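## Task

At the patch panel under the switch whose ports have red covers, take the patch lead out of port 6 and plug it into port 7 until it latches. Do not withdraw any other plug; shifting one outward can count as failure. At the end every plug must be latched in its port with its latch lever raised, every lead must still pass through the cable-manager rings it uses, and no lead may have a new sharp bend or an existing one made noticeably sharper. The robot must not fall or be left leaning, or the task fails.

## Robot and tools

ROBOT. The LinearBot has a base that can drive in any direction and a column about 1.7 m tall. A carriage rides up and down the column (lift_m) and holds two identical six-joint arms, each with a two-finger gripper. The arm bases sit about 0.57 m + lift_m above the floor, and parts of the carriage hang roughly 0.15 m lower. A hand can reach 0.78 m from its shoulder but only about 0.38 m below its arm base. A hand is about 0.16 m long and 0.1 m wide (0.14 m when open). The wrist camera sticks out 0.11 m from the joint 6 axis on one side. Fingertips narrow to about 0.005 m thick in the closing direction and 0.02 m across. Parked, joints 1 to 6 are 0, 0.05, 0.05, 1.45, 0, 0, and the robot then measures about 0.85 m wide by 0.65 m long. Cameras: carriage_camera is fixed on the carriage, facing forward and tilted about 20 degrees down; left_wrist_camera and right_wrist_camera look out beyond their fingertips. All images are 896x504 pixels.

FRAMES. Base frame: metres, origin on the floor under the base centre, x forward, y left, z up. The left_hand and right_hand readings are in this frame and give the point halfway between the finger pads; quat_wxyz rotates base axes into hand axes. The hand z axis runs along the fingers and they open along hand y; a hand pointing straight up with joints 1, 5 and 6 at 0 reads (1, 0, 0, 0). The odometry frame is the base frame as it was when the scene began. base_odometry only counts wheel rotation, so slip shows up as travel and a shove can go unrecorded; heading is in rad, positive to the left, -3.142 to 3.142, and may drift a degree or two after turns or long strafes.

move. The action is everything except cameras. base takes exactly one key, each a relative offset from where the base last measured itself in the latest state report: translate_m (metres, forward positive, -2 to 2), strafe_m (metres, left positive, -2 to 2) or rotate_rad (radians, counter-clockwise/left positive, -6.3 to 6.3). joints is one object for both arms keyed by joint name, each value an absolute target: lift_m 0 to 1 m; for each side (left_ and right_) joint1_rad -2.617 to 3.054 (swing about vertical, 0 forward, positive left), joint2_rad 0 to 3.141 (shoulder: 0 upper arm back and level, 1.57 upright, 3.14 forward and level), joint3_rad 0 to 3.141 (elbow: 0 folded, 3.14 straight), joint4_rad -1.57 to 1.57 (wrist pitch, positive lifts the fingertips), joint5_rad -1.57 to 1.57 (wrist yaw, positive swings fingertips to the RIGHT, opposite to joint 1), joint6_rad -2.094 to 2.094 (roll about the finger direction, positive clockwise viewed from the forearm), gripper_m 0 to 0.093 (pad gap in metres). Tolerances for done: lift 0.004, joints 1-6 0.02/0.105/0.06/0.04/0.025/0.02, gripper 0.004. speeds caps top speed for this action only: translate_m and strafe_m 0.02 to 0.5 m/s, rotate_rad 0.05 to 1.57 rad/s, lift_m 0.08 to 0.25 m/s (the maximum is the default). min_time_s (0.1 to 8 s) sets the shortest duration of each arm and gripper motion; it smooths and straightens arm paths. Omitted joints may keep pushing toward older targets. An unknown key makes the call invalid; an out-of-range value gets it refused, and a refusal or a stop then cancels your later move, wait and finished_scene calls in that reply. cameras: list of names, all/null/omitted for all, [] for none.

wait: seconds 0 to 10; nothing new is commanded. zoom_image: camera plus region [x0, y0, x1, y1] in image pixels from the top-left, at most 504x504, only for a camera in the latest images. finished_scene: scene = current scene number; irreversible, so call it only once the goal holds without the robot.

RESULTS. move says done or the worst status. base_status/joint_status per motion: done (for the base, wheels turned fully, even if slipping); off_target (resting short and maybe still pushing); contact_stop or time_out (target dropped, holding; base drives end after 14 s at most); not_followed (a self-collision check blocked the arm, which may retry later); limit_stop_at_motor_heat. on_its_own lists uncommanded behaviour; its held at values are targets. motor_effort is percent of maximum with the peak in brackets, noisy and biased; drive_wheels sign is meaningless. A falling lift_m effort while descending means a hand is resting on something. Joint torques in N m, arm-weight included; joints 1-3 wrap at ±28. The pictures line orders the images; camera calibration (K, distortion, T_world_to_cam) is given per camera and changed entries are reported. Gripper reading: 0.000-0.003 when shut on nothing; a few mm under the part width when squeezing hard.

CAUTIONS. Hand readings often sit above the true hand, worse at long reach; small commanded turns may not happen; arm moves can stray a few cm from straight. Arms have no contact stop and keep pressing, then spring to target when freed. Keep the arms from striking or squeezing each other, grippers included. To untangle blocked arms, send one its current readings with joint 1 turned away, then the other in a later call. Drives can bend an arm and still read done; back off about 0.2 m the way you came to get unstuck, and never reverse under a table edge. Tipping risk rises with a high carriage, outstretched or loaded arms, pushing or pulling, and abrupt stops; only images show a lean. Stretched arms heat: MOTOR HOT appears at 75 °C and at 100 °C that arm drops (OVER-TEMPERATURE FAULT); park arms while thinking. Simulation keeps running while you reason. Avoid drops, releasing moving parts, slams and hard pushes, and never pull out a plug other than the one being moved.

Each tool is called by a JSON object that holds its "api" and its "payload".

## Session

{"api": "move", "payload": {"cameras": ["carriage_camera"]}}

Scene clock: 0.00 s.
Joint torques (N m): no reading
base_odometry: x=+0.000 y=+0.000 heading=+0.000
base_status: not commanded
joint_positions: lift_m=+0.300 left_joint1_rad=-0.001 left_joint2_rad=+0.047 left_joint3_rad=+0.059 left_joint4_rad=+1.408 left_joint5_rad=-0.032 left_joint6_rad=+0.011 left_gripper_m=+0.09396 right_joint1_rad=-0.019 right_joint2_rad=+0.040 right_joint3_rad=+0.042 right_joint4_rad=+1.473 right_joint5_rad=-0.011 right_joint6_rad=+0.034 right_gripper_m=+0.09396
joint_status: not commanded
motor_effort: lift_m=+41 drive_wheels=+3
left_hand: x=+0.2666 y=+0.3201 z=+1.3269 quat_wxyz=(+0.997, -0.016, +0.076, +0.006) (m; base frame)
right_hand: x=+0.2540 y=-0.3131 z=+1.3244 quat_wxyz=(+0.999, -0.004, +0.048, +0.008) (m; base frame)
pictures: carriage_camera

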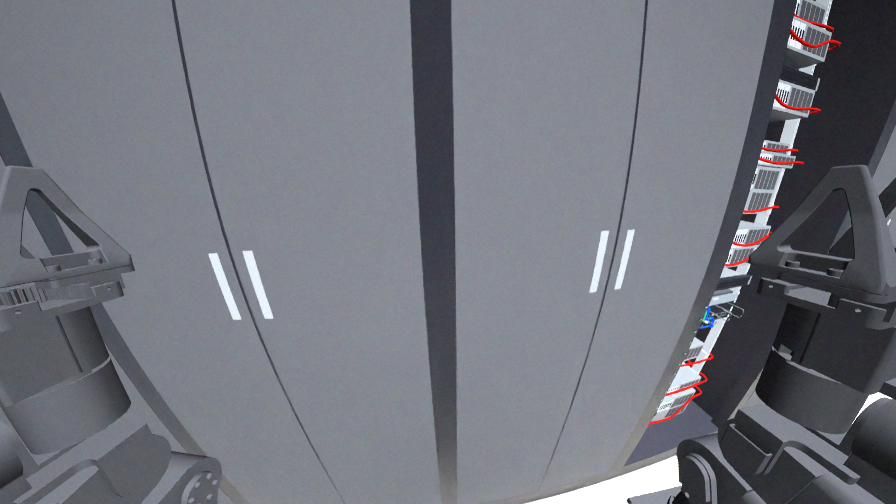

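{"api": "move", "payload": {"base": {"strafe_m": -1.2}, "joints": {"lift_m": 0.1}, "cameras": ["carriage_camera"]}}

Scene clock: 24.07 s.
Joint torques (N m): left_arm=[0.23 3.71 5.96 -0.03 -0.01 -0.16] | right_arm=[-0.18 2.93 5.34 -0.19 0.01 -0.13]
move: done
base_odometry: x=+0.001 y=-1.200 heading=+0.000
base_status: done
joint_positions: lift_m=+0.100 left_joint1_rad=-0.001 left_joint2_rad=+0.047 left_joint3_rad=+0.059 left_joint4_rad=+1.408 left_joint5_rad=-0.032 left_joint6_rad=+0.011 left_gripper_m=+0.09396 right_joint1_rad=-0.019 right_joint2_rad=+0.040 right_joint3_rad=+0.042 right_joint4_rad=+1.474 right_joint5_rad=-0.011 right_joint6_rad=+0.034 right_gripper_m=+0.09396
joint_status: all done
motor_effort: lift_m=+36(37) drive_wheels=+0(13)
left_hand: x=+0.2665 y=+0.3201 z=+1.1274 quat_wxyz=(+0.997, -0.016, +0.075, +0.006)
right_hand: x=+0.2537 y=-0.3131 z=+1.1248 quat_wxyz=(+0.999, -0.004, +0.048, +0.008)
carriage_camera: T_world_to_cam=[[-0.031539, -0.999314, -0.0194245, 0.024293], [-0.335851, 0.0288998, -0.941472, 1.10248], [0.941387, -0.0231694, -0.336532, 0.229388], [0, 0, 0, 1]] pos_world=[0.155091, -0.00227023, 1.11562]

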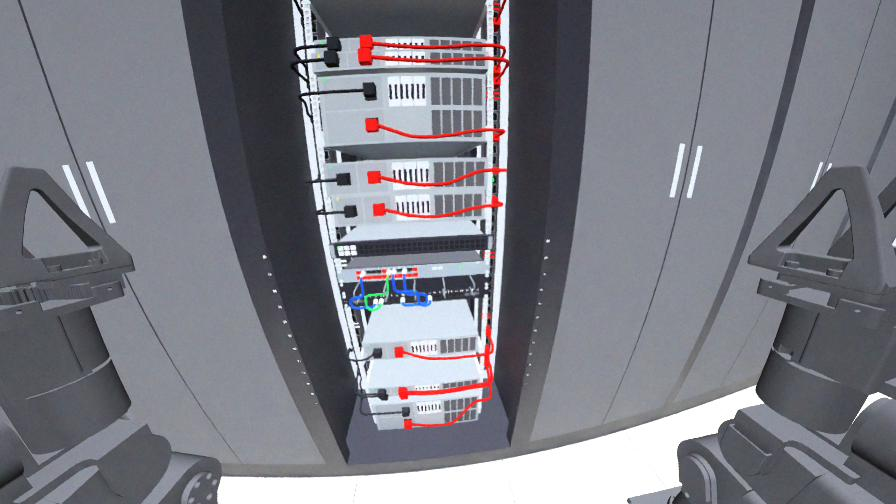

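{"api": "zoom_image", "payload": {"camera": "carriage_camera", "region": [330, 240, 510, 340]}}

Scaled by 2.800 (camera's finer frame: 1280x720).

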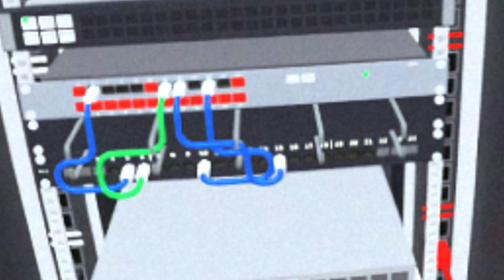

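{"api": "move", "payload": {"base": {"strafe_m": -0.1}, "joints": {"lift_m": 0.0, "left_joint1_rad": 0, "left_joint2_rad": 1.1, "left_joint3_rad": 0.365, "left_joint4_rad": 0.735, "left_joint5_rad": 0, "left_joint6_rad": 0, "left_gripper_m": 0.05}, "min_time_s": 1.5, "cameras": ["left_wrist_camera", "carriage_camera"]}}

Scene clock: 91.50 s.
Joint torques (N m): left_arm=[0.05 -1.35 9.81 2.03 0.09 -0.28] | right_arm=[-0.09 2.82 5.48 -0.15 0.03 -0.14]
move: done
base_odometry: x=+0.001 y=-1.300 heading=+0.000
base_status: done
joint_positions: lift_m=+0.000 left_joint1_rad=-0.001 left_joint2_rad=+1.094 left_joint3_rad=+0.333 left_joint4_rad=+0.740 left_joint5_rad=-0.009 left_joint6_rad=+0.011 left_gripper_m=+0.05015 right_joint1_rad=-0.019 right_joint2_rad=+0.040 right_joint3_rad=+0.042 right_joint4_rad=+1.473 right_joint5_rad=-0.011 right_joint6_rad=+0.034 right_gripper_m=+0.09396
joint_status: all done
motor_effort: lift_m=+36(38) drive_wheels=-1(9)
left_hand: x=+0.5925 y=+0.3157 z=+0.8129 quat_wxyz=(+0.700, +0.001, +0.715, +0.007)
right_hand: x=+0.2538 y=-0.3131 z=+1.0248 quat_wxyz=(+0.999, -0.004, +0.048, +0.008)
pictures: carriage_camera, left_wrist_camera
carriage_camera: T_world_to_cam=[[-0.031539, -0.999314, -0.0194245, 0.0223506], [-0.335851, 0.0288998, -0.941472, 1.00833], [0.941387, -0.0231694, -0.336532, 0.195735], [0, 0, 0, 1]] pos_world=[0.155091, -0.00227023, 1.01562]
left_wrist_camera: T_world_to_cam=[[-0.0527837, -0.998198, -0.0285583, 0.369726], [-0.606797, 0.0547735, -0.792968, 0.991771], [0.793103, -0.0245267, -0.608594, 0.154924], [0, 0, 0, 1]] pos_world=[0.498448, 0.318537, 0.891287]

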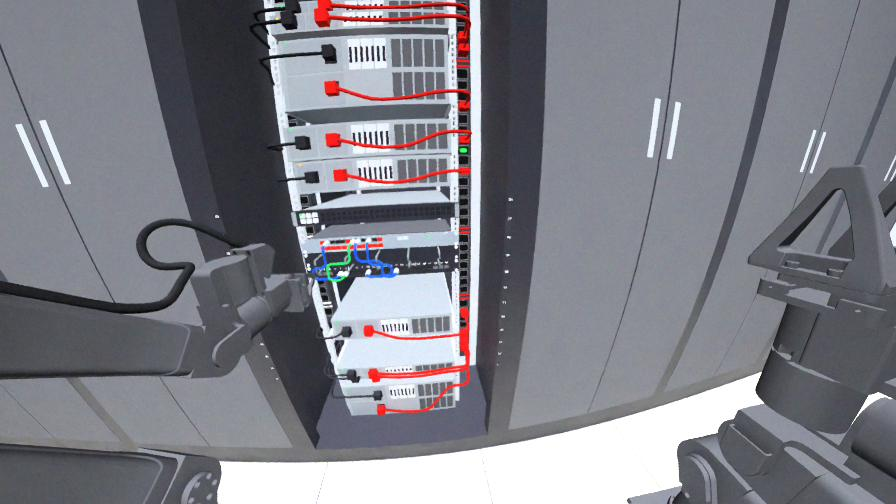

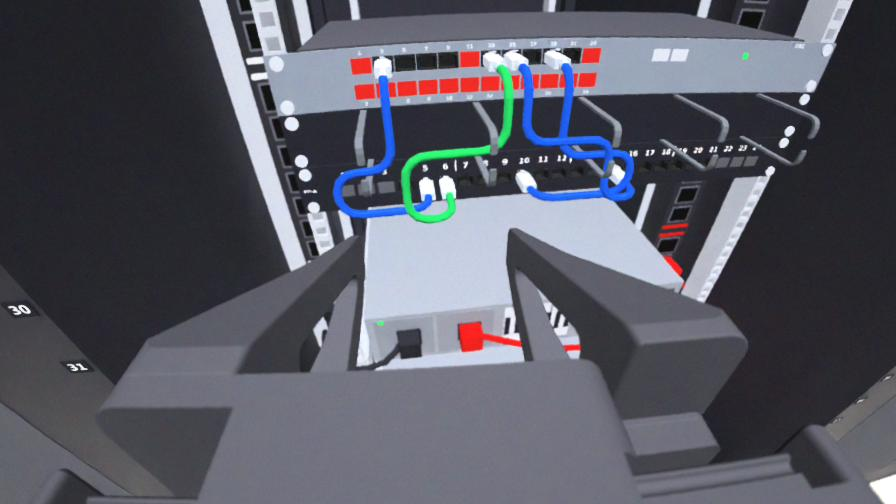

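{"api": "zoom_image", "payload": {"camera": "left_wrist_camera", "region": [320, 90, 640, 240]}}

Scaled by 1.575 (camera's finer frame: 1280x720).

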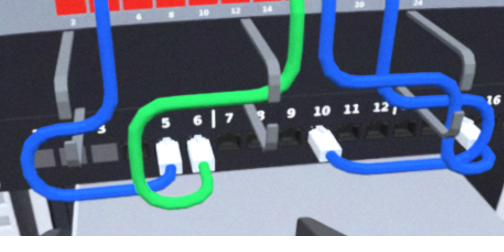

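{"api": "zoom_image", "payload": {"camera": "left_wrist_camera", "region": [400, 90, 540, 225]}}

Scaled by 3.600 (camera's finer frame: 1280x720).

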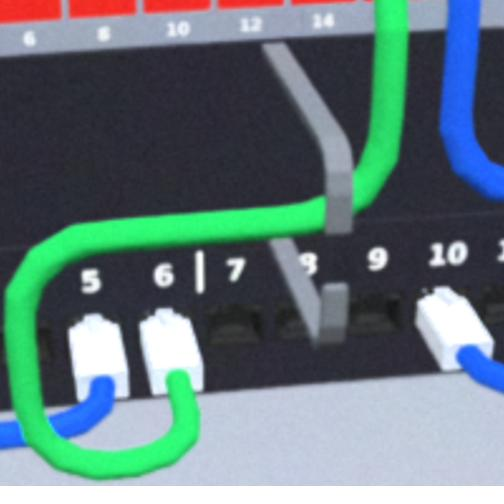

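{"api": "zoom_image", "payload": {"camera": "carriage_camera", "region": [190, 220, 340, 350]}}

Scaled by 3.360 (camera's finer frame: 1280x720).

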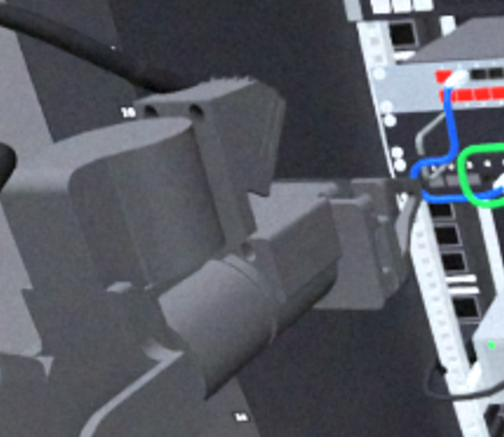

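{"api": "zoom_image", "payload": {"camera": "carriage_camera", "region": [305, 230, 415, 292]}}

Scaled by 4.582 (camera's finer frame: 1280x720).

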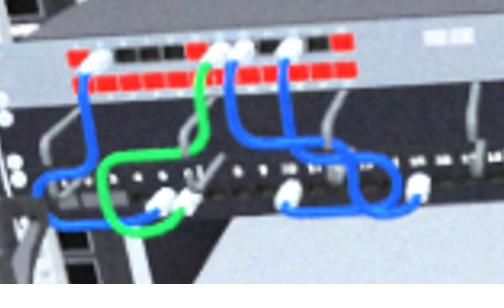

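{"api": "move", "payload": {"base": {"strafe_m": -0.075}, "cameras": []}}

{"api": "move", "payload": {"base": {"rotate_rad": 0.066}, "cameras": ["left_wrist_camera"]}}

Scene clock: 847.47 s.
Joint torques (N m): left_arm=[0.24 -1.4 9.81 2.03 0.06 -0.28] | right_arm=[0.01 3.1 5.35 -0.19 0.01 -0.14]
move: done
base_odometry: x=+0.002 y=-1.375 heading=+0.001
base_status: done
joint_positions: lift_m=+0.000 left_joint1_rad=-0.001 left_joint2_rad=+1.094 left_joint3_rad=+0.334 left_joint4_rad=+0.733 left_joint5_rad=-0.007 left_joint6_rad=+0.011 left_gripper_m=+0.05015 right_joint1_rad=-0.019 right_joint2_rad=+0.040 right_joint3_rad=+0.042 right_joint4_rad=+1.473 right_joint5_rad=-0.011 right_joint6_rad=+0.034 right_gripper_m=+0.09396
joint_status: not commanded
motor_effort: lift_m=+36(36) drive_wheels=-2(10)
left_hand: x=+0.5926 y=+0.3153 z=+0.8114 quat_wxyz=(+0.697, +0.002, +0.717, +0.006)
right_hand: x=+0.2538 y=-0.3131 z=+1.0248 quat_wxyz=(+0.999, -0.004, +0.048, +0.008)

Scene clock: 848.33 s.
Joint torques (N m): left_arm=[0.25 -1.48 9.7 2.04 0.05 -0.28] | right_arm=[-0.36 3.04 5.45 -0.19 -0.01 -0.12]
move: done
base_odometry: x=+0.002 y=-1.375 heading=+0.065
base_status: done
joint_positions: lift_m=+0.000 left_joint1_rad=-0.001 left_joint2_rad=+1.095 left_joint3_rad=+0.334 left_joint4_rad=+0.731 left_joint5_rad=-0.006 left_joint6_rad=+0.011 left_gripper_m=+0.05015 right_joint1_rad=-0.019 right_joint2_rad=+0.040 right_joint3_rad=+0.042 right_joint4_rad=+1.473 right_joint5_rad=-0.011 right_joint6_rad=+0.034 right_gripper_m=+0.09396
joint_status: not commanded
motor_effort: lift_m=+36(36) drive_wheels=-4(10)
left_hand: x=+0.5928 y=+0.3153 z=+0.8110 quat_wxyz=(+0.697, +0.002, +0.717, +0.006)
right_hand: x=+0.2538 y=-0.3131 z=+1.0248 quat_wxyz=(+0.999, -0.004, +0.048, +0.008)
left_wrist_camera: T_world_to_cam=[[-0.0557407, -0.998052, -0.0280243, 0.370599], [-0.613259, 0.0563728, -0.787868, 0.989686], [0.787913, -0.0267302, -0.615206, 0.162618], [0, 0, 0, 1]] pos_world=[0.499462, 0.318432, 0.890172]

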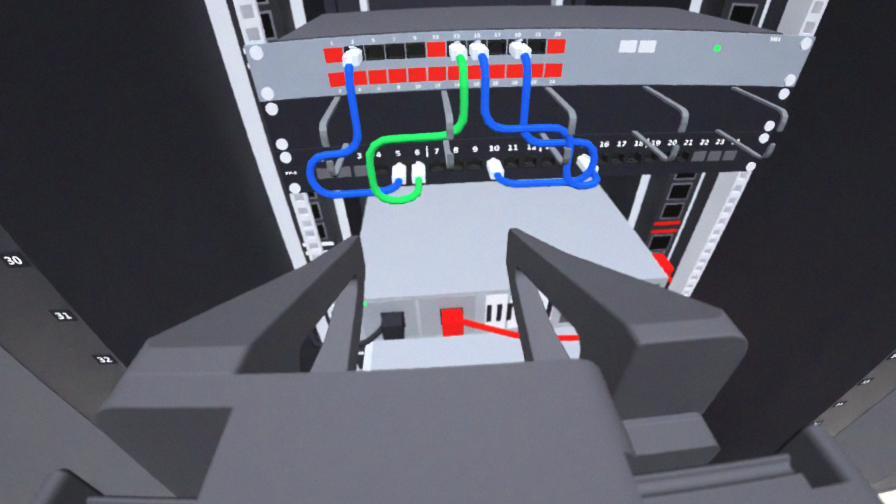

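{"api": "move", "payload": {"base": {"strafe_m": 0.02}, "joints": {"lift_m": 0.023, "left_joint1_rad": 0, "left_joint2_rad": 1.9, "left_joint3_rad": 0.40, "left_joint4_rad": 1.51, "left_joint5_rad": 0, "left_joint6_rad": 1.571, "left_gripper_m": 0.036}, "min_time_s": 2.5, "cameras": ["left_wrist_camera"]}}

Scene clock: 883.97 s.
Joint torques (N m): left_arm=[0.13 -4.19 5.7 2.16 0.04 -0.11] | right_arm=[-0.18 2.91 5.16 -0.17 -0.02 -0.14]
move: done
base_odometry: x=+0.000 y=-1.356 heading=+0.065
base_status: done
joint_positions: lift_m=+0.023 left_joint1_rad=-0.001 left_joint2_rad=+1.890 left_joint3_rad=+0.380 left_joint4_rad=+1.492 left_joint5_rad=-0.005 left_joint6_rad=+1.557 left_gripper_m=+0.03615 right_joint1_rad=-0.019 right_joint2_rad=+0.040 right_joint3_rad=+0.042 right_joint4_rad=+1.473 right_joint5_rad=-0.011 right_joint6_rad=+0.034 right_gripper_m=+0.09396
joint_status: all done
motor_effort: lift_m=+43(53) drive_wheels=+8(9)
left_hand: x=+0.6525 y=+0.3151 z=+0.7369 quat_wxyz=(+0.498, +0.500, +0.509, +0.493)
right_hand: x=+0.2538 y=-0.3131 z=+1.0472 quat_wxyz=(+0.999, -0.004, +0.048, +0.008)
left_wrist_camera: T_world_to_cam=[[-0.0777861, 0.00483034, -0.996958, 0.784146], [-0.591994, 0.804384, 0.0500867, 0.100896], [0.80218, 0.59409, -0.0597104, -0.544421], [0, 0, 0, 1]] pos_world=[0.557449, 0.238488, 0.7442]

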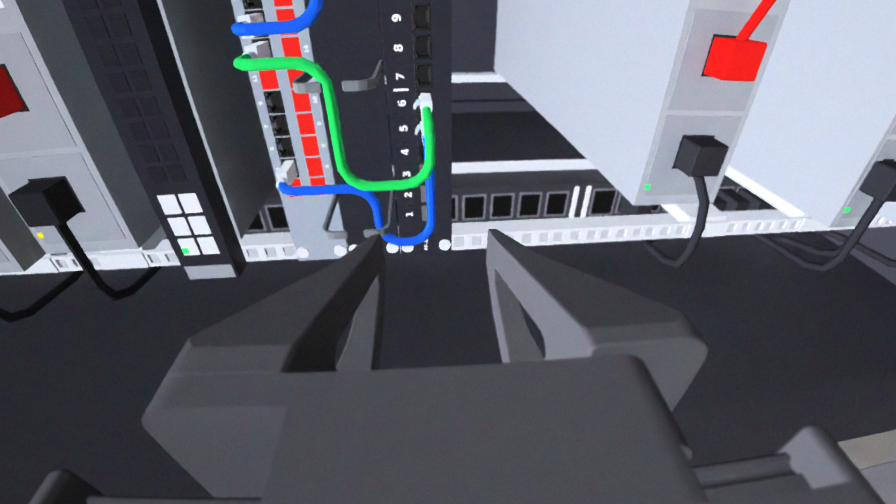

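{"api": "move", "payload": {"base": {"translate_m": 0.07}, "cameras": ["left_wrist_camera"]}}

{"api": "zoom_image", "payload": {"camera": "left_wrist_camera", "region": [300, 20, 540, 260]}}

Scene clock: 919.50 s.
Joint torques (N m): left_arm=[0.13 -4.29 5.5 2.14 0.04 -0.11] | right_arm=[-0.13 3.06 5.46 -0.2 0.05 -0.13]
move: done
base_odometry: x=+0.070 y=-1.351 heading=+0.065
base_status: done
joint_positions: lift_m=+0.023 left_joint1_rad=-0.001 left_joint2_rad=+1.891 left_joint3_rad=+0.382 left_joint4_rad=+1.497 left_joint5_rad=-0.005 left_joint6_rad=+1.559 left_gripper_m=+0.03615 right_joint1_rad=-0.019 right_joint2_rad=+0.040 right_joint3_rad=+0.042 right_joint4_rad=+1.473 right_joint5_rad=-0.011 right_joint6_rad=+0.034 right_gripper_m=+0.09396
joint_status: not commanded
motor_effort: lift_m=+43(43) drive_wheels=+11(19)
left_hand: x=+0.6531 y=+0.3151 z=+0.7383 quat_wxyz=(+0.499, +0.499, +0.507, +0.495)
right_hand: x=+0.2538 y=-0.3131 z=+1.0472 quat_wxyz=(+0.999, -0.004, +0.048, +0.008)
left_wrist_camera: T_world_to_cam=[[-0.0720815, 0.00669856, -0.997376, 0.781474], [-0.592215, 0.804337, 0.0482021, 0.102692], [0.802549, 0.594136, -0.0540108, -0.549224], [0, 0, 0, 1]] pos_world=[0.557925, 0.23848, 0.74481]

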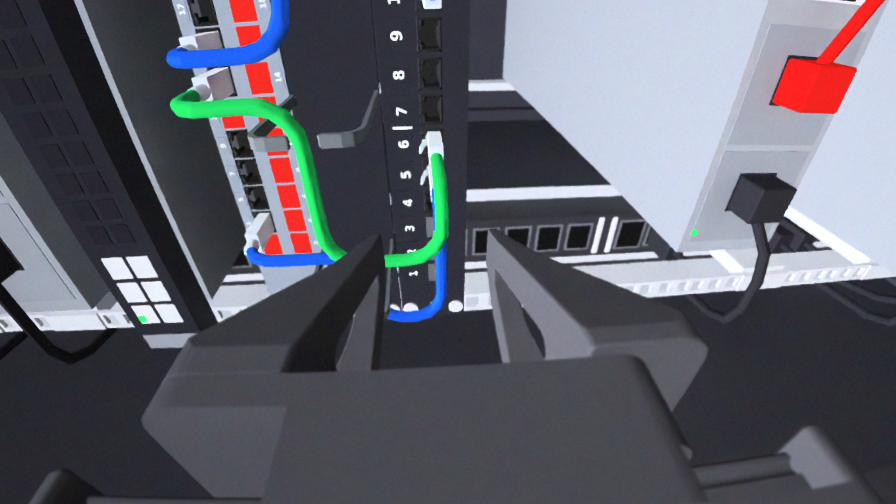

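Scaled by 2.100 (camera's finer frame: 1280x720).

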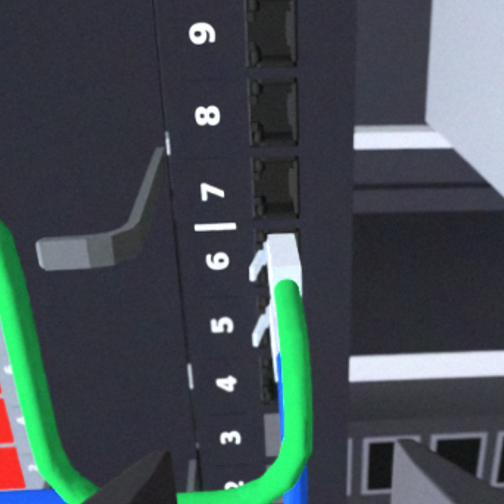

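{"api": "move", "payload": {"base": {"strafe_m": -0.0125}, "joints": {"lift_m": 0.02}, "cameras": []}}

{"api": "move", "payload": {"base": {"translate_m": 0.035}, "cameras": ["left_wrist_camera"]}}

{"api": "zoom_image", "payload": {"camera": "left_wrist_camera", "region": [330, 80, 540, 290]}}

Scene clock: 967.50 s.
Joint torques (N m): left_arm=[0.17 -4.42 5.44 2.13 0.02 -0.11] | right_arm=[-0.17 2.96 5.15 -0.23 0 -0.12]
move: done
base_odometry: x=+0.071 y=-1.363 heading=+0.066
base_status: done
joint_positions: lift_m=+0.020 left_joint1_rad=-0.001 left_joint2_rad=+1.892 left_joint3_rad=+0.383 left_joint4_rad=+1.498 left_joint5_rad=-0.004 left_joint6_rad=+1.559 left_gripper_m=+0.03615 right_joint1_rad=-0.019 right_joint2_rad=+0.040 right_joint3_rad=+0.042 right_joint4_rad=+1.473 right_joint5_rad=-0.011 right_joint6_rad=+0.034 right_gripper_m=+0.09396
joint_status: all done
motor_effort: lift_m=+35(35) drive_wheels=+6(12)
left_hand: x=+0.6533 y=+0.3146 z=+0.7362 quat_wxyz=(+0.500, +0.499, +0.506, +0.495)
right_hand: x=+0.2538 y=-0.3131 z=+1.0449 quat_wxyz=(+0.999, -0.004, +0.048, +0.008)

Scene clock: 968.53 s.
Joint torques (N m): left_arm=[0.13 -4.37 5.39 2.08 0.01 -0.11] | right_arm=[-0.17 3.11 5.42 -0.14 0.01 -0.16]
move: done
base_odometry: x=+0.105 y=-1.361 heading=+0.066
base_status: done
joint_positions: lift_m=+0.020 left_joint1_rad=-0.001 left_joint2_rad=+1.892 left_joint3_rad=+0.384 left_joint4_rad=+1.500 left_joint5_rad=-0.003 left_joint6_rad=+1.559 left_gripper_m=+0.03615 right_joint1_rad=-0.019 right_joint2_rad=+0.040 right_joint3_rad=+0.042 right_joint4_rad=+1.473 right_joint5_rad=-0.011 right_joint6_rad=+0.034 right_gripper_m=+0.09396
joint_status: not commanded
motor_effort: lift_m=+35(35) drive_wheels=+10(20)
left_hand: x=+0.6534 y=+0.3146 z=+0.7368 quat_wxyz=(+0.500, +0.499, +0.506, +0.495)
right_hand: x=+0.2538 y=-0.3131 z=+1.0449 quat_wxyz=(+0.999, -0.004, +0.048, +0.008)
left_wrist_camera: T_world_to_cam=[[-0.0687262, 0.00721625, -0.997609, 0.777771], [-0.590557, 0.805654, 0.0465117, 0.103096], [0.804064, 0.592342, -0.0511079, -0.551787], [0, 0, 0, 1]] pos_world=[0.55801, 0.238174, 0.742916]

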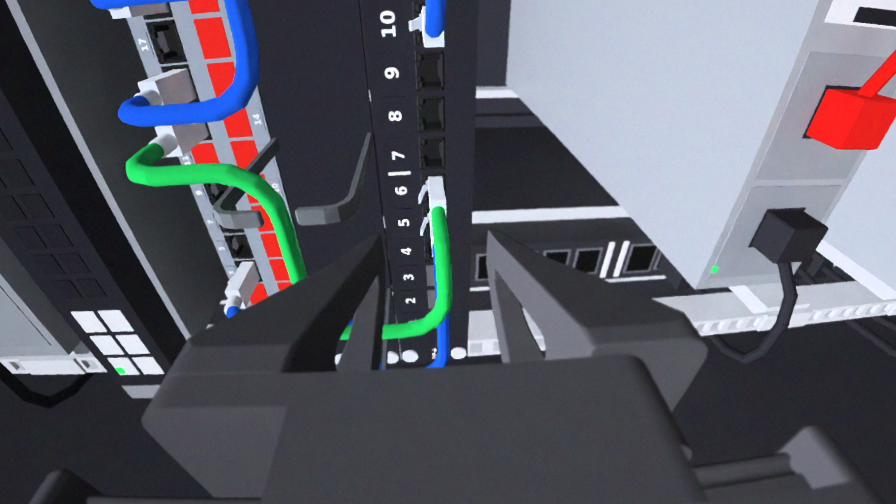

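Scaled by 2.400 (camera's finer frame: 1280x720).

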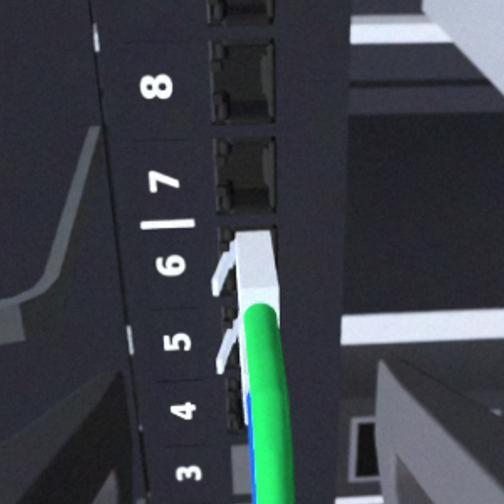

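{"api": "move", "payload": {"base": {"strafe_m": -0.003}, "joints": {"lift_m": 0.0185, "left_gripper_m": 0.026}, "cameras": []}}

{"api": "move", "payload": {"base": {"translate_m": 0.025}, "speeds": {"translate_m": 0.1}, "cameras": ["left_wrist_camera"]}}

{"api": "zoom_image", "payload": {"camera": "left_wrist_camera", "region": [330, 130, 540, 340]}}

Scene clock: 1027.73 s.
Joint torques (N m): left_arm=[0.02 -4.49 5.33 2.08 0.01 -0.11] | right_arm=[-0.18 2.92 5.3 -0.18 0.03 -0.13]
move: done
base_odometry: x=+0.106 y=-1.364 heading=+0.067
base_status: done
joint_positions: lift_m=+0.019 left_joint1_rad=-0.001 left_joint2_rad=+1.893 left_joint3_rad=+0.384 left_joint4_rad=+1.501 left_joint5_rad=-0.002 left_joint6_rad=+1.559 left_gripper_m=+0.02615 right_joint1_rad=-0.019 right_joint2_rad=+0.040 right_joint3_rad=+0.041 right_joint4_rad=+1.473 right_joint5_rad=-0.011 right_joint6_rad=+0.034 right_gripper_m=+0.09396
joint_status: all done
motor_effort: lift_m=+34(35) drive_wheels=-5(9)
left_hand: x=+0.6536 y=+0.3143 z=+0.7354 quat_wxyz=(+0.501, +0.499, +0.505, +0.495)
right_hand: x=+0.2539 y=-0.3131 z=+1.0433 quat_wxyz=(+0.999, -0.004, +0.048, +0.008)

Scene clock: 1028.67 s.
Joint torques (N m): left_arm=[0.21 -4.42 5.33 2.08 0.01 -0.11] | right_arm=[-0.27 2.84 5.35 -0.2 0 -0.14]
move: done
base_odometry: x=+0.131 y=-1.362 heading=+0.067
base_status: done
joint_positions: lift_m=+0.019 left_joint1_rad=-0.001 left_joint2_rad=+1.893 left_joint3_rad=+0.384 left_joint4_rad=+1.502 left_joint5_rad=-0.002 left_joint6_rad=+1.559 left_gripper_m=+0.02615 right_joint1_rad=-0.019 right_joint2_rad=+0.040 right_joint3_rad=+0.041 right_joint4_rad=+1.473 right_joint5_rad=-0.012 right_joint6_rad=+0.034 right_gripper_m=+0.09396
joint_status: not commanded
motor_effort: lift_m=+34(34) drive_wheels=+4(13)
left_hand: x=+0.6536 y=+0.3143 z=+0.7357 quat_wxyz=(+0.501, +0.499, +0.505, +0.495)
right_hand: x=+0.2539 y=-0.3130 z=+1.0433 quat_wxyz=(+0.999, -0.005, +0.048, +0.008)
left_wrist_camera: T_world_to_cam=[[-0.0667181, 0.00730563, -0.997745, 0.775544], [-0.589437, 0.806542, 0.0453206, 0.103416], [0.805055, 0.591132, -0.0495047, -0.553256], [0, 0, 0, 1]] pos_world=[0.558101, 0.237972, 0.74172]

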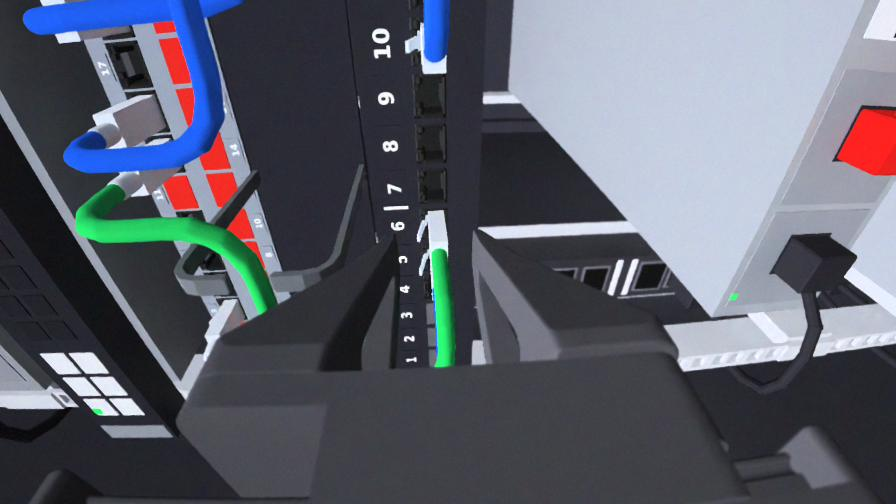

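Scaled by 2.400 (camera's finer frame: 1280x720).

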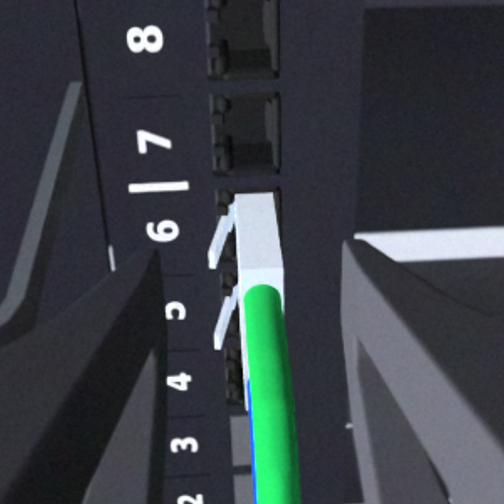

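{"api": "move", "payload": {"joints": {"lift_m": 0.017, "left_joint1_rad": 0.119, "left_joint5_rad": 0.239}, "min_time_s": 1.5, "cameras": ["left_wrist_camera"]}}

{"api": "zoom_image", "payload": {"camera": "left_wrist_camera", "region": [250, 130, 540, 370]}}

Scene clock: 1121.47 s.
Joint torques (N m): left_arm=[0.81 -4.48 5.35 2.05 0.1 -0.11] | right_arm=[-0.2 2.97 5.33 -0.21 0.07 -0.14]
move: done
base_odometry: x=+0.131 y=-1.362 heading=+0.067
base_status: not commanded
joint_positions: lift_m=+0.017 left_joint1_rad=+0.111 left_joint2_rad=+1.893 left_joint3_rad=+0.384 left_joint4_rad=+1.502 left_joint5_rad=+0.228 left_joint6_rad=+1.559 left_gripper_m=+0.02615 right_joint1_rad=-0.019 right_joint2_rad=+0.040 right_joint3_rad=+0.041 right_joint4_rad=+1.473 right_joint5_rad=-0.012 right_joint6_rad=+0.034 right_gripper_m=+0.09396
joint_status: all done
motor_effort: lift_m=+34(35) drive_wheels=+5(5)
left_hand: x=+0.6509 y=+0.3226 z=+0.7340 quat_wxyz=(+0.529, +0.527, +0.475, +0.465)
right_hand: x=+0.2539 y=-0.3130 z=+1.0419 quat_wxyz=(+0.999, -0.005, +0.048, +0.008)
left_wrist_camera: T_world_to_cam=[[-0.0662173, 0.0134179, -0.997715, 0.771297], [-0.491457, 0.869774, 0.0443147, 0.0117235], [0.868381, 0.493268, -0.0509998, -0.564636], [0, 0, 0, 1]] pos_world=[0.547154, 0.257971, 0.740219]

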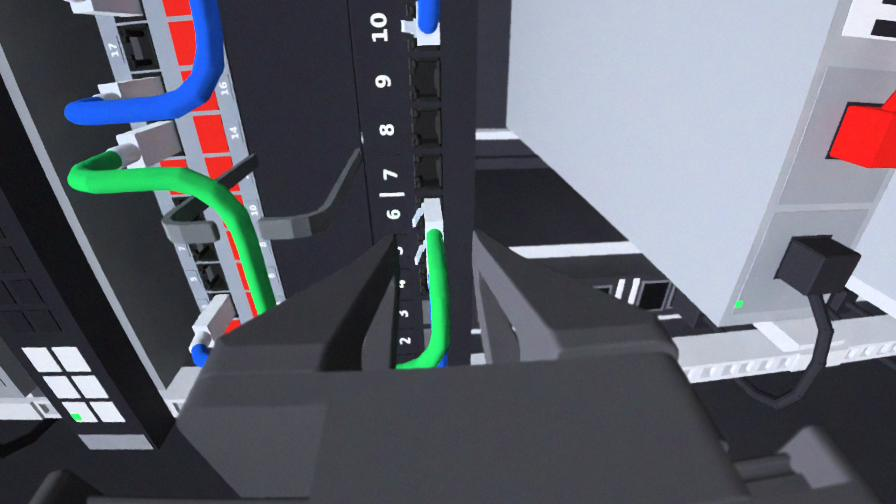

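Scaled by 1.738 (camera's finer frame: 1280x720).

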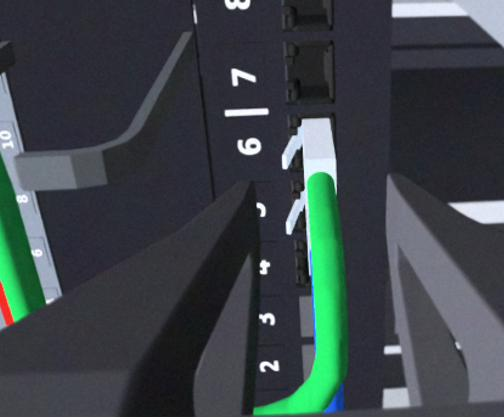

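{"api": "move", "payload": {"base": {"strafe_m": -0.0075}, "cameras": []}}

{"api": "move", "payload": {"base": {"translate_m": 0.012}, "speeds": {"translate_m": 0.05}, "cameras": ["left_wrist_camera"]}}

{"api": "zoom_image", "payload": {"camera": "left_wrist_camera", "region": [250, 130, 540, 370]}}

Scene clock: 1150.63 s.
Joint torques (N m): left_arm=[0.59 -4.45 5.29 2.05 0.09 -0.11] | right_arm=[-0.06 2.95 5.39 -0.15 0.06 -0.13]
move: done
base_odometry: x=+0.131 y=-1.369 heading=+0.068
base_status: done
joint_positions: lift_m=+0.017 left_joint1_rad=+0.113 left_joint2_rad=+1.893 left_joint3_rad=+0.384 left_joint4_rad=+1.502 left_joint5_rad=+0.231 left_joint6_rad=+1.559 left_gripper_m=+0.02615 right_joint1_rad=-0.019 right_joint2_rad=+0.040 right_joint3_rad=+0.041 right_joint4_rad=+1.473 right_joint5_rad=-0.011 right_joint6_rad=+0.034 right_gripper_m=+0.09396
joint_status: not commanded
motor_effort: lift_m=+34(34) drive_wheels=+8(10)
left_hand: x=+0.6508 y=+0.3228 z=+0.7341 quat_wxyz=(+0.530, +0.527, +0.475, +0.464)
right_hand: x=+0.2539 y=-0.3131 z=+1.0419 quat_wxyz=(+0.999, -0.004, +0.048, +0.008)

Scene clock: 1151.37 s.
Joint torques (N m): left_arm=[0.43 -4.38 5.35 2.07 0.08 -0.11] | right_arm=[-0.09 2.93 5.78 -0.19 0.02 -0.13]
move: done
base_odometry: x=+0.143 y=-1.369 heading=+0.067
base_status: done
joint_positions: lift_m=+0.017 left_joint1_rad=+0.114 left_joint2_rad=+1.893 left_joint3_rad=+0.384 left_joint4_rad=+1.503 left_joint5_rad=+0.232 left_joint6_rad=+1.559 left_gripper_m=+0.02615 right_joint1_rad=-0.019 right_joint2_rad=+0.040 right_joint3_rad=+0.041 right_joint4_rad=+1.473 right_joint5_rad=-0.012 right_joint6_rad=+0.034 right_gripper_m=+0.09396
joint_status: not commanded
motor_effort: lift_m=+34(34) drive_wheels=+9(12)
left_hand: x=+0.6508 y=+0.3231 z=+0.7343 quat_wxyz=(+0.530, +0.527, +0.475, +0.465)
right_hand: x=+0.2539 y=-0.3130 z=+1.0419 quat_wxyz=(+0.999, -0.005, +0.048, +0.008)
left_wrist_camera: T_world_to_cam=[[-0.0650822, 0.0135782, -0.997788, 0.770767], [-0.490198, 0.870509, 0.04382, 0.0104993], [0.869178, 0.491965, -0.0499986, -0.565636], [0, 0, 0, 1]] pos_world=[0.546948, 0.258668, 0.740321]

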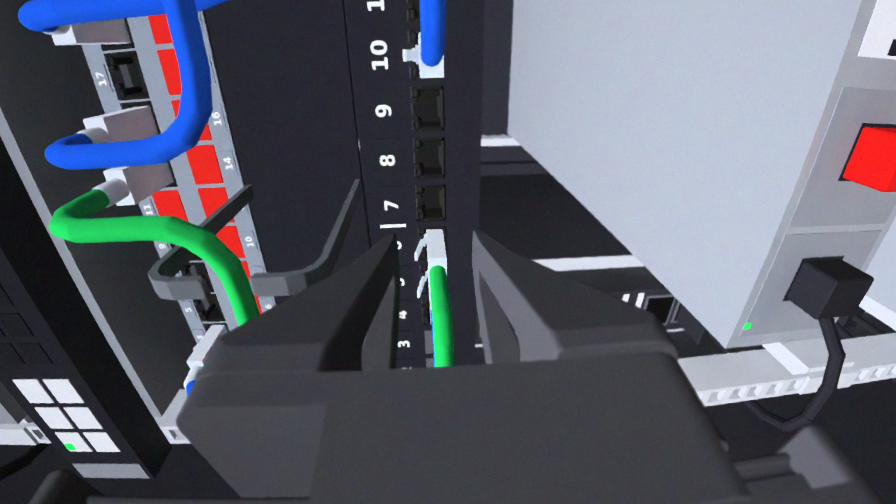

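Scaled by 1.738 (camera's finer frame: 1280x720).

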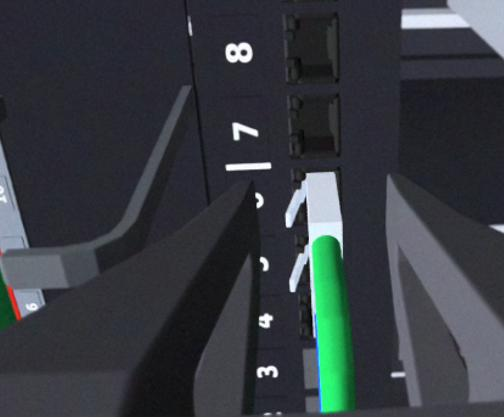

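{"api": "move", "payload": {"base": {"translate_m": 0.012}, "speeds": {"translate_m": 0.04}, "cameras": ["left_wrist_camera"]}}

{"api": "zoom_image", "payload": {"camera": "left_wrist_camera", "region": [250, 170, 540, 370]}}

Scene clock: 1184.43 s.
Joint torques (N m): left_arm=[0.49 -4.48 5.29 2.18 0.05 -0.14] | right_arm=[-0.16 3 5.24 -0.26 0.07 -0.17]
move: done
base_odometry: x=+0.155 y=-1.369 heading=+0.066
base_status: done
joint_positions: lift_m=+0.017 left_joint1_rad=+0.115 left_joint2_rad=+1.894 left_joint3_rad=+0.384 left_joint4_rad=+1.488 left_joint5_rad=+0.233 left_joint6_rad=+1.561 left_gripper_m=+0.02614 right_joint1_rad=-0.019 right_joint2_rad=+0.040 right_joint3_rad=+0.041 right_joint4_rad=+1.474 right_joint5_rad=-0.012 right_joint6_rad=+0.034 right_gripper_m=+0.09396
joint_status: not commanded
motor_effort: lift_m=+34(34) drive_wheels=-7(13)
left_hand: x=+0.6507 y=+0.3232 z=+0.7306 quat_wxyz=(+0.527, +0.531, +0.478, +0.461)
right_hand: x=+0.2536 y=-0.3130 z=+1.0419 quat_wxyz=(+0.999, -0.005, +0.048, +0.008)
left_wrist_camera: T_world_to_cam=[[-0.0799908, 0.0137714, -0.9967, 0.775944], [-0.489087, 0.870726, 0.0512828, 0.00440284], [0.868559, 0.491576, -0.0629146, -0.555736], [0, 0, 0, 1]] pos_world=[0.546911, 0.258667, 0.738194]

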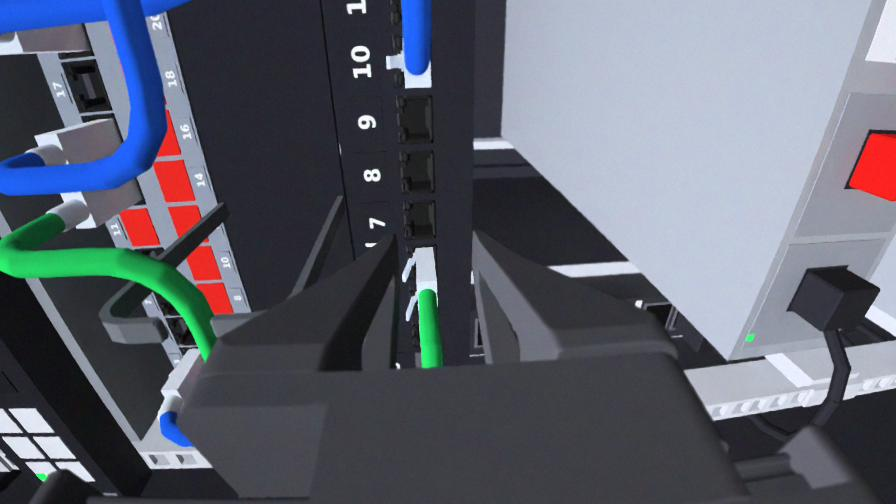

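Scaled by 1.738 (camera's finer frame: 1280x720).

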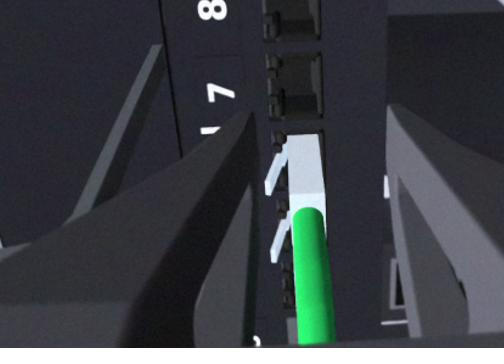

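{"api": "move", "payload": {"joints": {"left_gripper_m": 0.017}, "min_time_s": 1.5, "cameras": ["left_wrist_camera"]}}

{"api": "zoom_image", "payload": {"camera": "left_wrist_camera", "region": [250, 170, 540, 370]}}

Scene clock: 1272.53 s.
Joint torques (N m): left_arm=[0.49 -4.48 5.27 2.14 0.06 -0.13] | right_arm=[-0.1 3 5.46 -0.2 0 -0.13]
move: done
base_odometry: x=+0.155 y=-1.369 heading=+0.066
base_status: not commanded
joint_positions: lift_m=+0.017 left_joint1_rad=+0.115 left_joint2_rad=+1.894 left_joint3_rad=+0.384 left_joint4_rad=+1.494 left_joint5_rad=+0.233 left_joint6_rad=+1.561 left_gripper_m=+0.01715 right_joint1_rad=-0.019 right_joint2_rad=+0.040 right_joint3_rad=+0.041 right_joint4_rad=+1.474 right_joint5_rad=-0.012 right_joint6_rad=+0.034 right_gripper_m=+0.09396
joint_status: all done
motor_effort: lift_m=+34(34) drive_wheels=-6(8)
left_hand: x=+0.6507 y=+0.3232 z=+0.7319 quat_wxyz=(+0.528, +0.530, +0.477, +0.462)
right_hand: x=+0.2536 y=-0.3130 z=+1.0419 quat_wxyz=(+0.999, -0.005, +0.048, +0.008)
left_wrist_camera: T_world_to_cam=[[-0.0742978, 0.0144641, -0.997131, 0.773676], [-0.489357, 0.870701, 0.0490929, 0.00612917], [0.868913, 0.4916, -0.057613, -0.559786], [0, 0, 0, 1]] pos_world=[0.546887, 0.258664, 0.738904]

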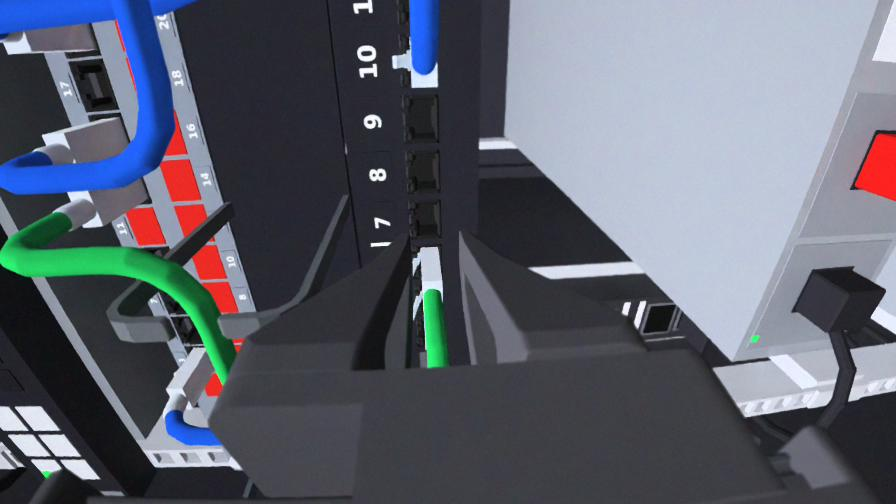

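Scaled by 1.738 (camera's finer frame: 1280x720).

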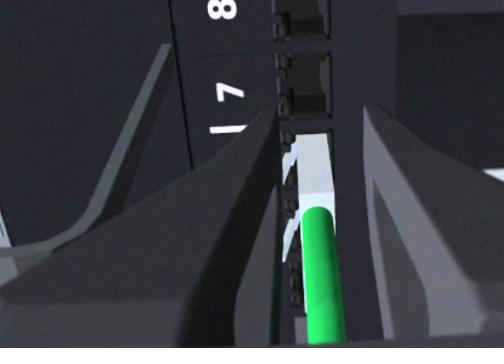

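{"api": "move", "payload": {"joints": {"left_gripper_m": 0.012}, "min_time_s": 1.0, "cameras": []}}

{"api": "move", "payload": {"joints": {"lift_m": 0.0185}, "cameras": ["left_wrist_camera"]}}

{"api": "zoom_image", "payload": {"camera": "left_wrist_camera", "region": [330, 170, 540, 350]}}

Scene clock: 1284.13 s.
Joint torques (N m): left_arm=[0.47 -4.51 5.3 2.13 0.05 -0.12] | right_arm=[-0.05 2.95 5.41 -0.16 0.05 -0.14]
move: done
base_odometry: x=+0.155 y=-1.369 heading=+0.066
base_status: not commanded
joint_positions: lift_m=+0.017 left_joint1_rad=+0.115 left_joint2_rad=+1.894 left_joint3_rad=+0.384 left_joint4_rad=+1.494 left_joint5_rad=+0.233 left_joint6_rad=+1.561 left_gripper_m=+0.01215 right_joint1_rad=-0.019 right_joint2_rad=+0.040 right_joint3_rad=+0.041 right_joint4_rad=+1.474 right_joint5_rad=-0.012 right_joint6_rad=+0.034 right_gripper_m=+0.09396
joint_status: all done
motor_effort: lift_m=+34(34) drive_wheels=-6(8)
left_hand: x=+0.6507 y=+0.3232 z=+0.7321 quat_wxyz=(+0.528, +0.529, +0.477, +0.463)
right_hand: x=+0.2536 y=-0.3130 z=+1.0419 quat_wxyz=(+0.999, -0.005, +0.048, +0.008)

Scene clock: 1284.47 s.
Joint torques (N m): left_arm=[0.46 -4.51 5.34 2.11 0.05 -0.13] | right_arm=[-0.12 2.97 5.44 -0.22 0.03 -0.14]
move: done
base_odometry: x=+0.155 y=-1.369 heading=+0.066
base_status: not commanded
joint_positions: lift_m=+0.018 left_joint1_rad=+0.115 left_joint2_rad=+1.894 left_joint3_rad=+0.384 left_joint4_rad=+1.497 left_joint5_rad=+0.233 left_joint6_rad=+1.561 left_gripper_m=+0.01215 right_joint1_rad=-0.019 right_joint2_rad=+0.040 right_joint3_rad=+0.041 right_joint4_rad=+1.474 right_joint5_rad=-0.012 right_joint6_rad=+0.034 right_gripper_m=+0.09396
joint_status: all done
motor_effort: lift_m=+44(47) drive_wheels=-7(7)
left_hand: x=+0.6508 y=+0.3232 z=+0.7333 quat_wxyz=(+0.528, +0.529, +0.476, +0.463)
right_hand: x=+0.2536 y=-0.3130 z=+1.0425 quat_wxyz=(+0.999, -0.005, +0.048, +0.008)
left_wrist_camera: T_world_to_cam=[[-0.0712714, 0.0148019, -0.997347, 0.773094], [-0.48955, 0.870658, 0.0479054, 0.00707006], [0.869058, 0.491665, -0.0548068, -0.561889], [0, 0, 0, 1]] pos_world=[0.546874, 0.258662, 0.739909]

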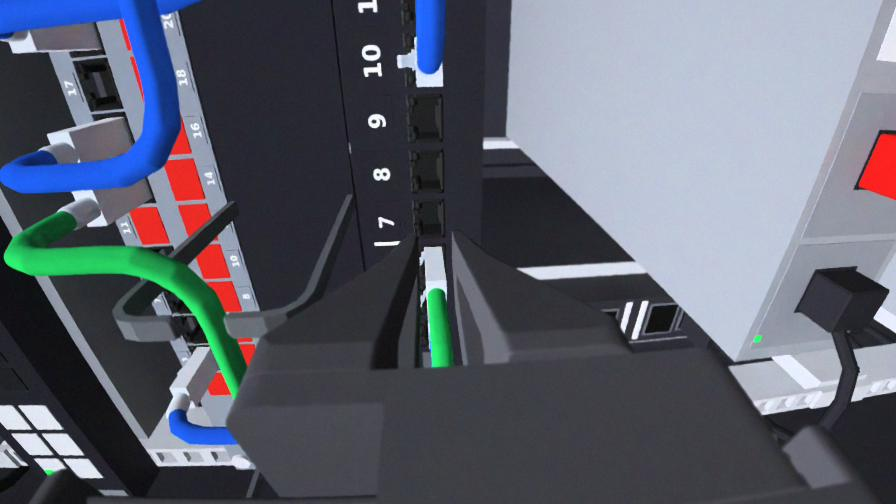

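Scaled by 2.400 (camera's finer frame: 1280x720).

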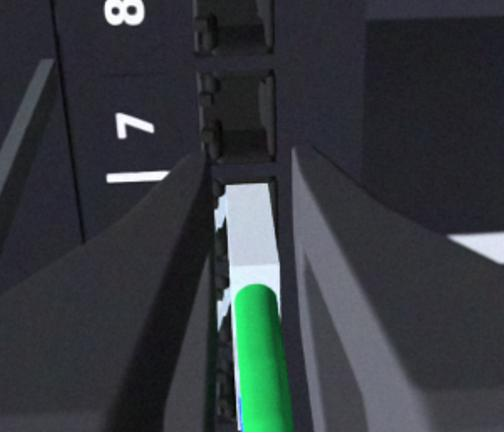

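{"api": "move", "payload": {"joints": {"lift_m": 0.0192, "left_gripper_m": 0.007}, "min_time_s": 1.5, "cameras": []}}

{"api": "move", "payload": {"joints": {"left_gripper_m": 0.002}, "min_time_s": 1.0, "cameras": ["left_wrist_camera"]}}

{"api": "zoom_image", "payload": {"camera": "left_wrist_camera", "region": [330, 140, 510, 340]}}

Scene clock: 1297.73 s.
Joint torques (N m): left_arm=[0.5 -4.49 5.33 2.1 0.05 -0.12] | right_arm=[-0.2 2.95 5.45 -0.2 0.03 -0.15]
move: done
base_odometry: x=+0.155 y=-1.369 heading=+0.066
base_status: not commanded
joint_positions: lift_m=+0.019 left_joint1_rad=+0.115 left_joint2_rad=+1.894 left_joint3_rad=+0.384 left_joint4_rad=+1.497 left_joint5_rad=+0.233 left_joint6_rad=+1.561 left_gripper_m=+0.00725 right_joint1_rad=-0.019 right_joint2_rad=+0.040 right_joint3_rad=+0.041 right_joint4_rad=+1.474 right_joint5_rad=-0.012 right_joint6_rad=+0.034 right_gripper_m=+0.09396
joint_status: all done
motor_effort: lift_m=+45(48) drive_wheels=-5(7)
left_hand: x=+0.6508 y=+0.3232 z=+0.7339 quat_wxyz=(+0.528, +0.529, +0.476, +0.463)
right_hand: x=+0.2536 y=-0.3130 z=+1.0431 quat_wxyz=(+0.999, -0.005, +0.048, +0.008)

Scene clock: 1299.03 s.
Joint torques (N m): left_arm=[0.47 -4.48 5.31 2.1 0.06 -0.14] | right_arm=[-0.16 2.84 5.31 -0.17 0.04 -0.14]
move: done
base_odometry: x=+0.155 y=-1.369 heading=+0.066
base_status: not commanded
joint_positions: lift_m=+0.019 left_joint1_rad=+0.115 left_joint2_rad=+1.894 left_joint3_rad=+0.384 left_joint4_rad=+1.497 left_joint5_rad=+0.233 left_joint6_rad=+1.561 left_gripper_m=+0.00564 right_joint1_rad=-0.019 right_joint2_rad=+0.040 right_joint3_rad=+0.041 right_joint4_rad=+1.474 right_joint5_rad=-0.012 right_joint6_rad=+0.034 right_gripper_m=+0.09396
joint_status: all done
motor_effort: lift_m=+45(45) drive_wheels=-7(7)
left_hand: x=+0.6508 y=+0.3232 z=+0.7339 quat_wxyz=(+0.528, +0.529, +0.476, +0.463)
right_hand: x=+0.2536 y=-0.3130 z=+1.0431 quat_wxyz=(+0.999, -0.005, +0.048, +0.008)
left_wrist_camera: T_world_to_cam=[[-0.0712714, 0.0148019, -0.997347, 0.773793], [-0.48955, 0.870658, 0.0479054, 0.00703653], [0.869058, 0.491665, -0.0548068, -0.56185], [0, 0, 0, 1]] pos_world=[0.546874, 0.258662, 0.740609]

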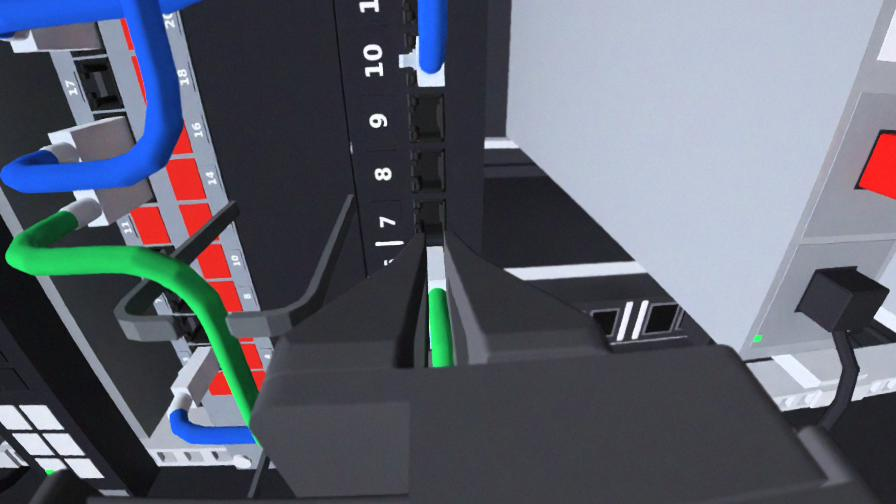

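Scaled by 2.520 (camera's finer frame: 1280x720).

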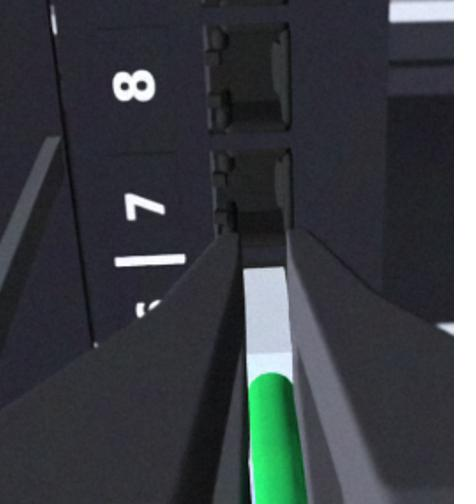

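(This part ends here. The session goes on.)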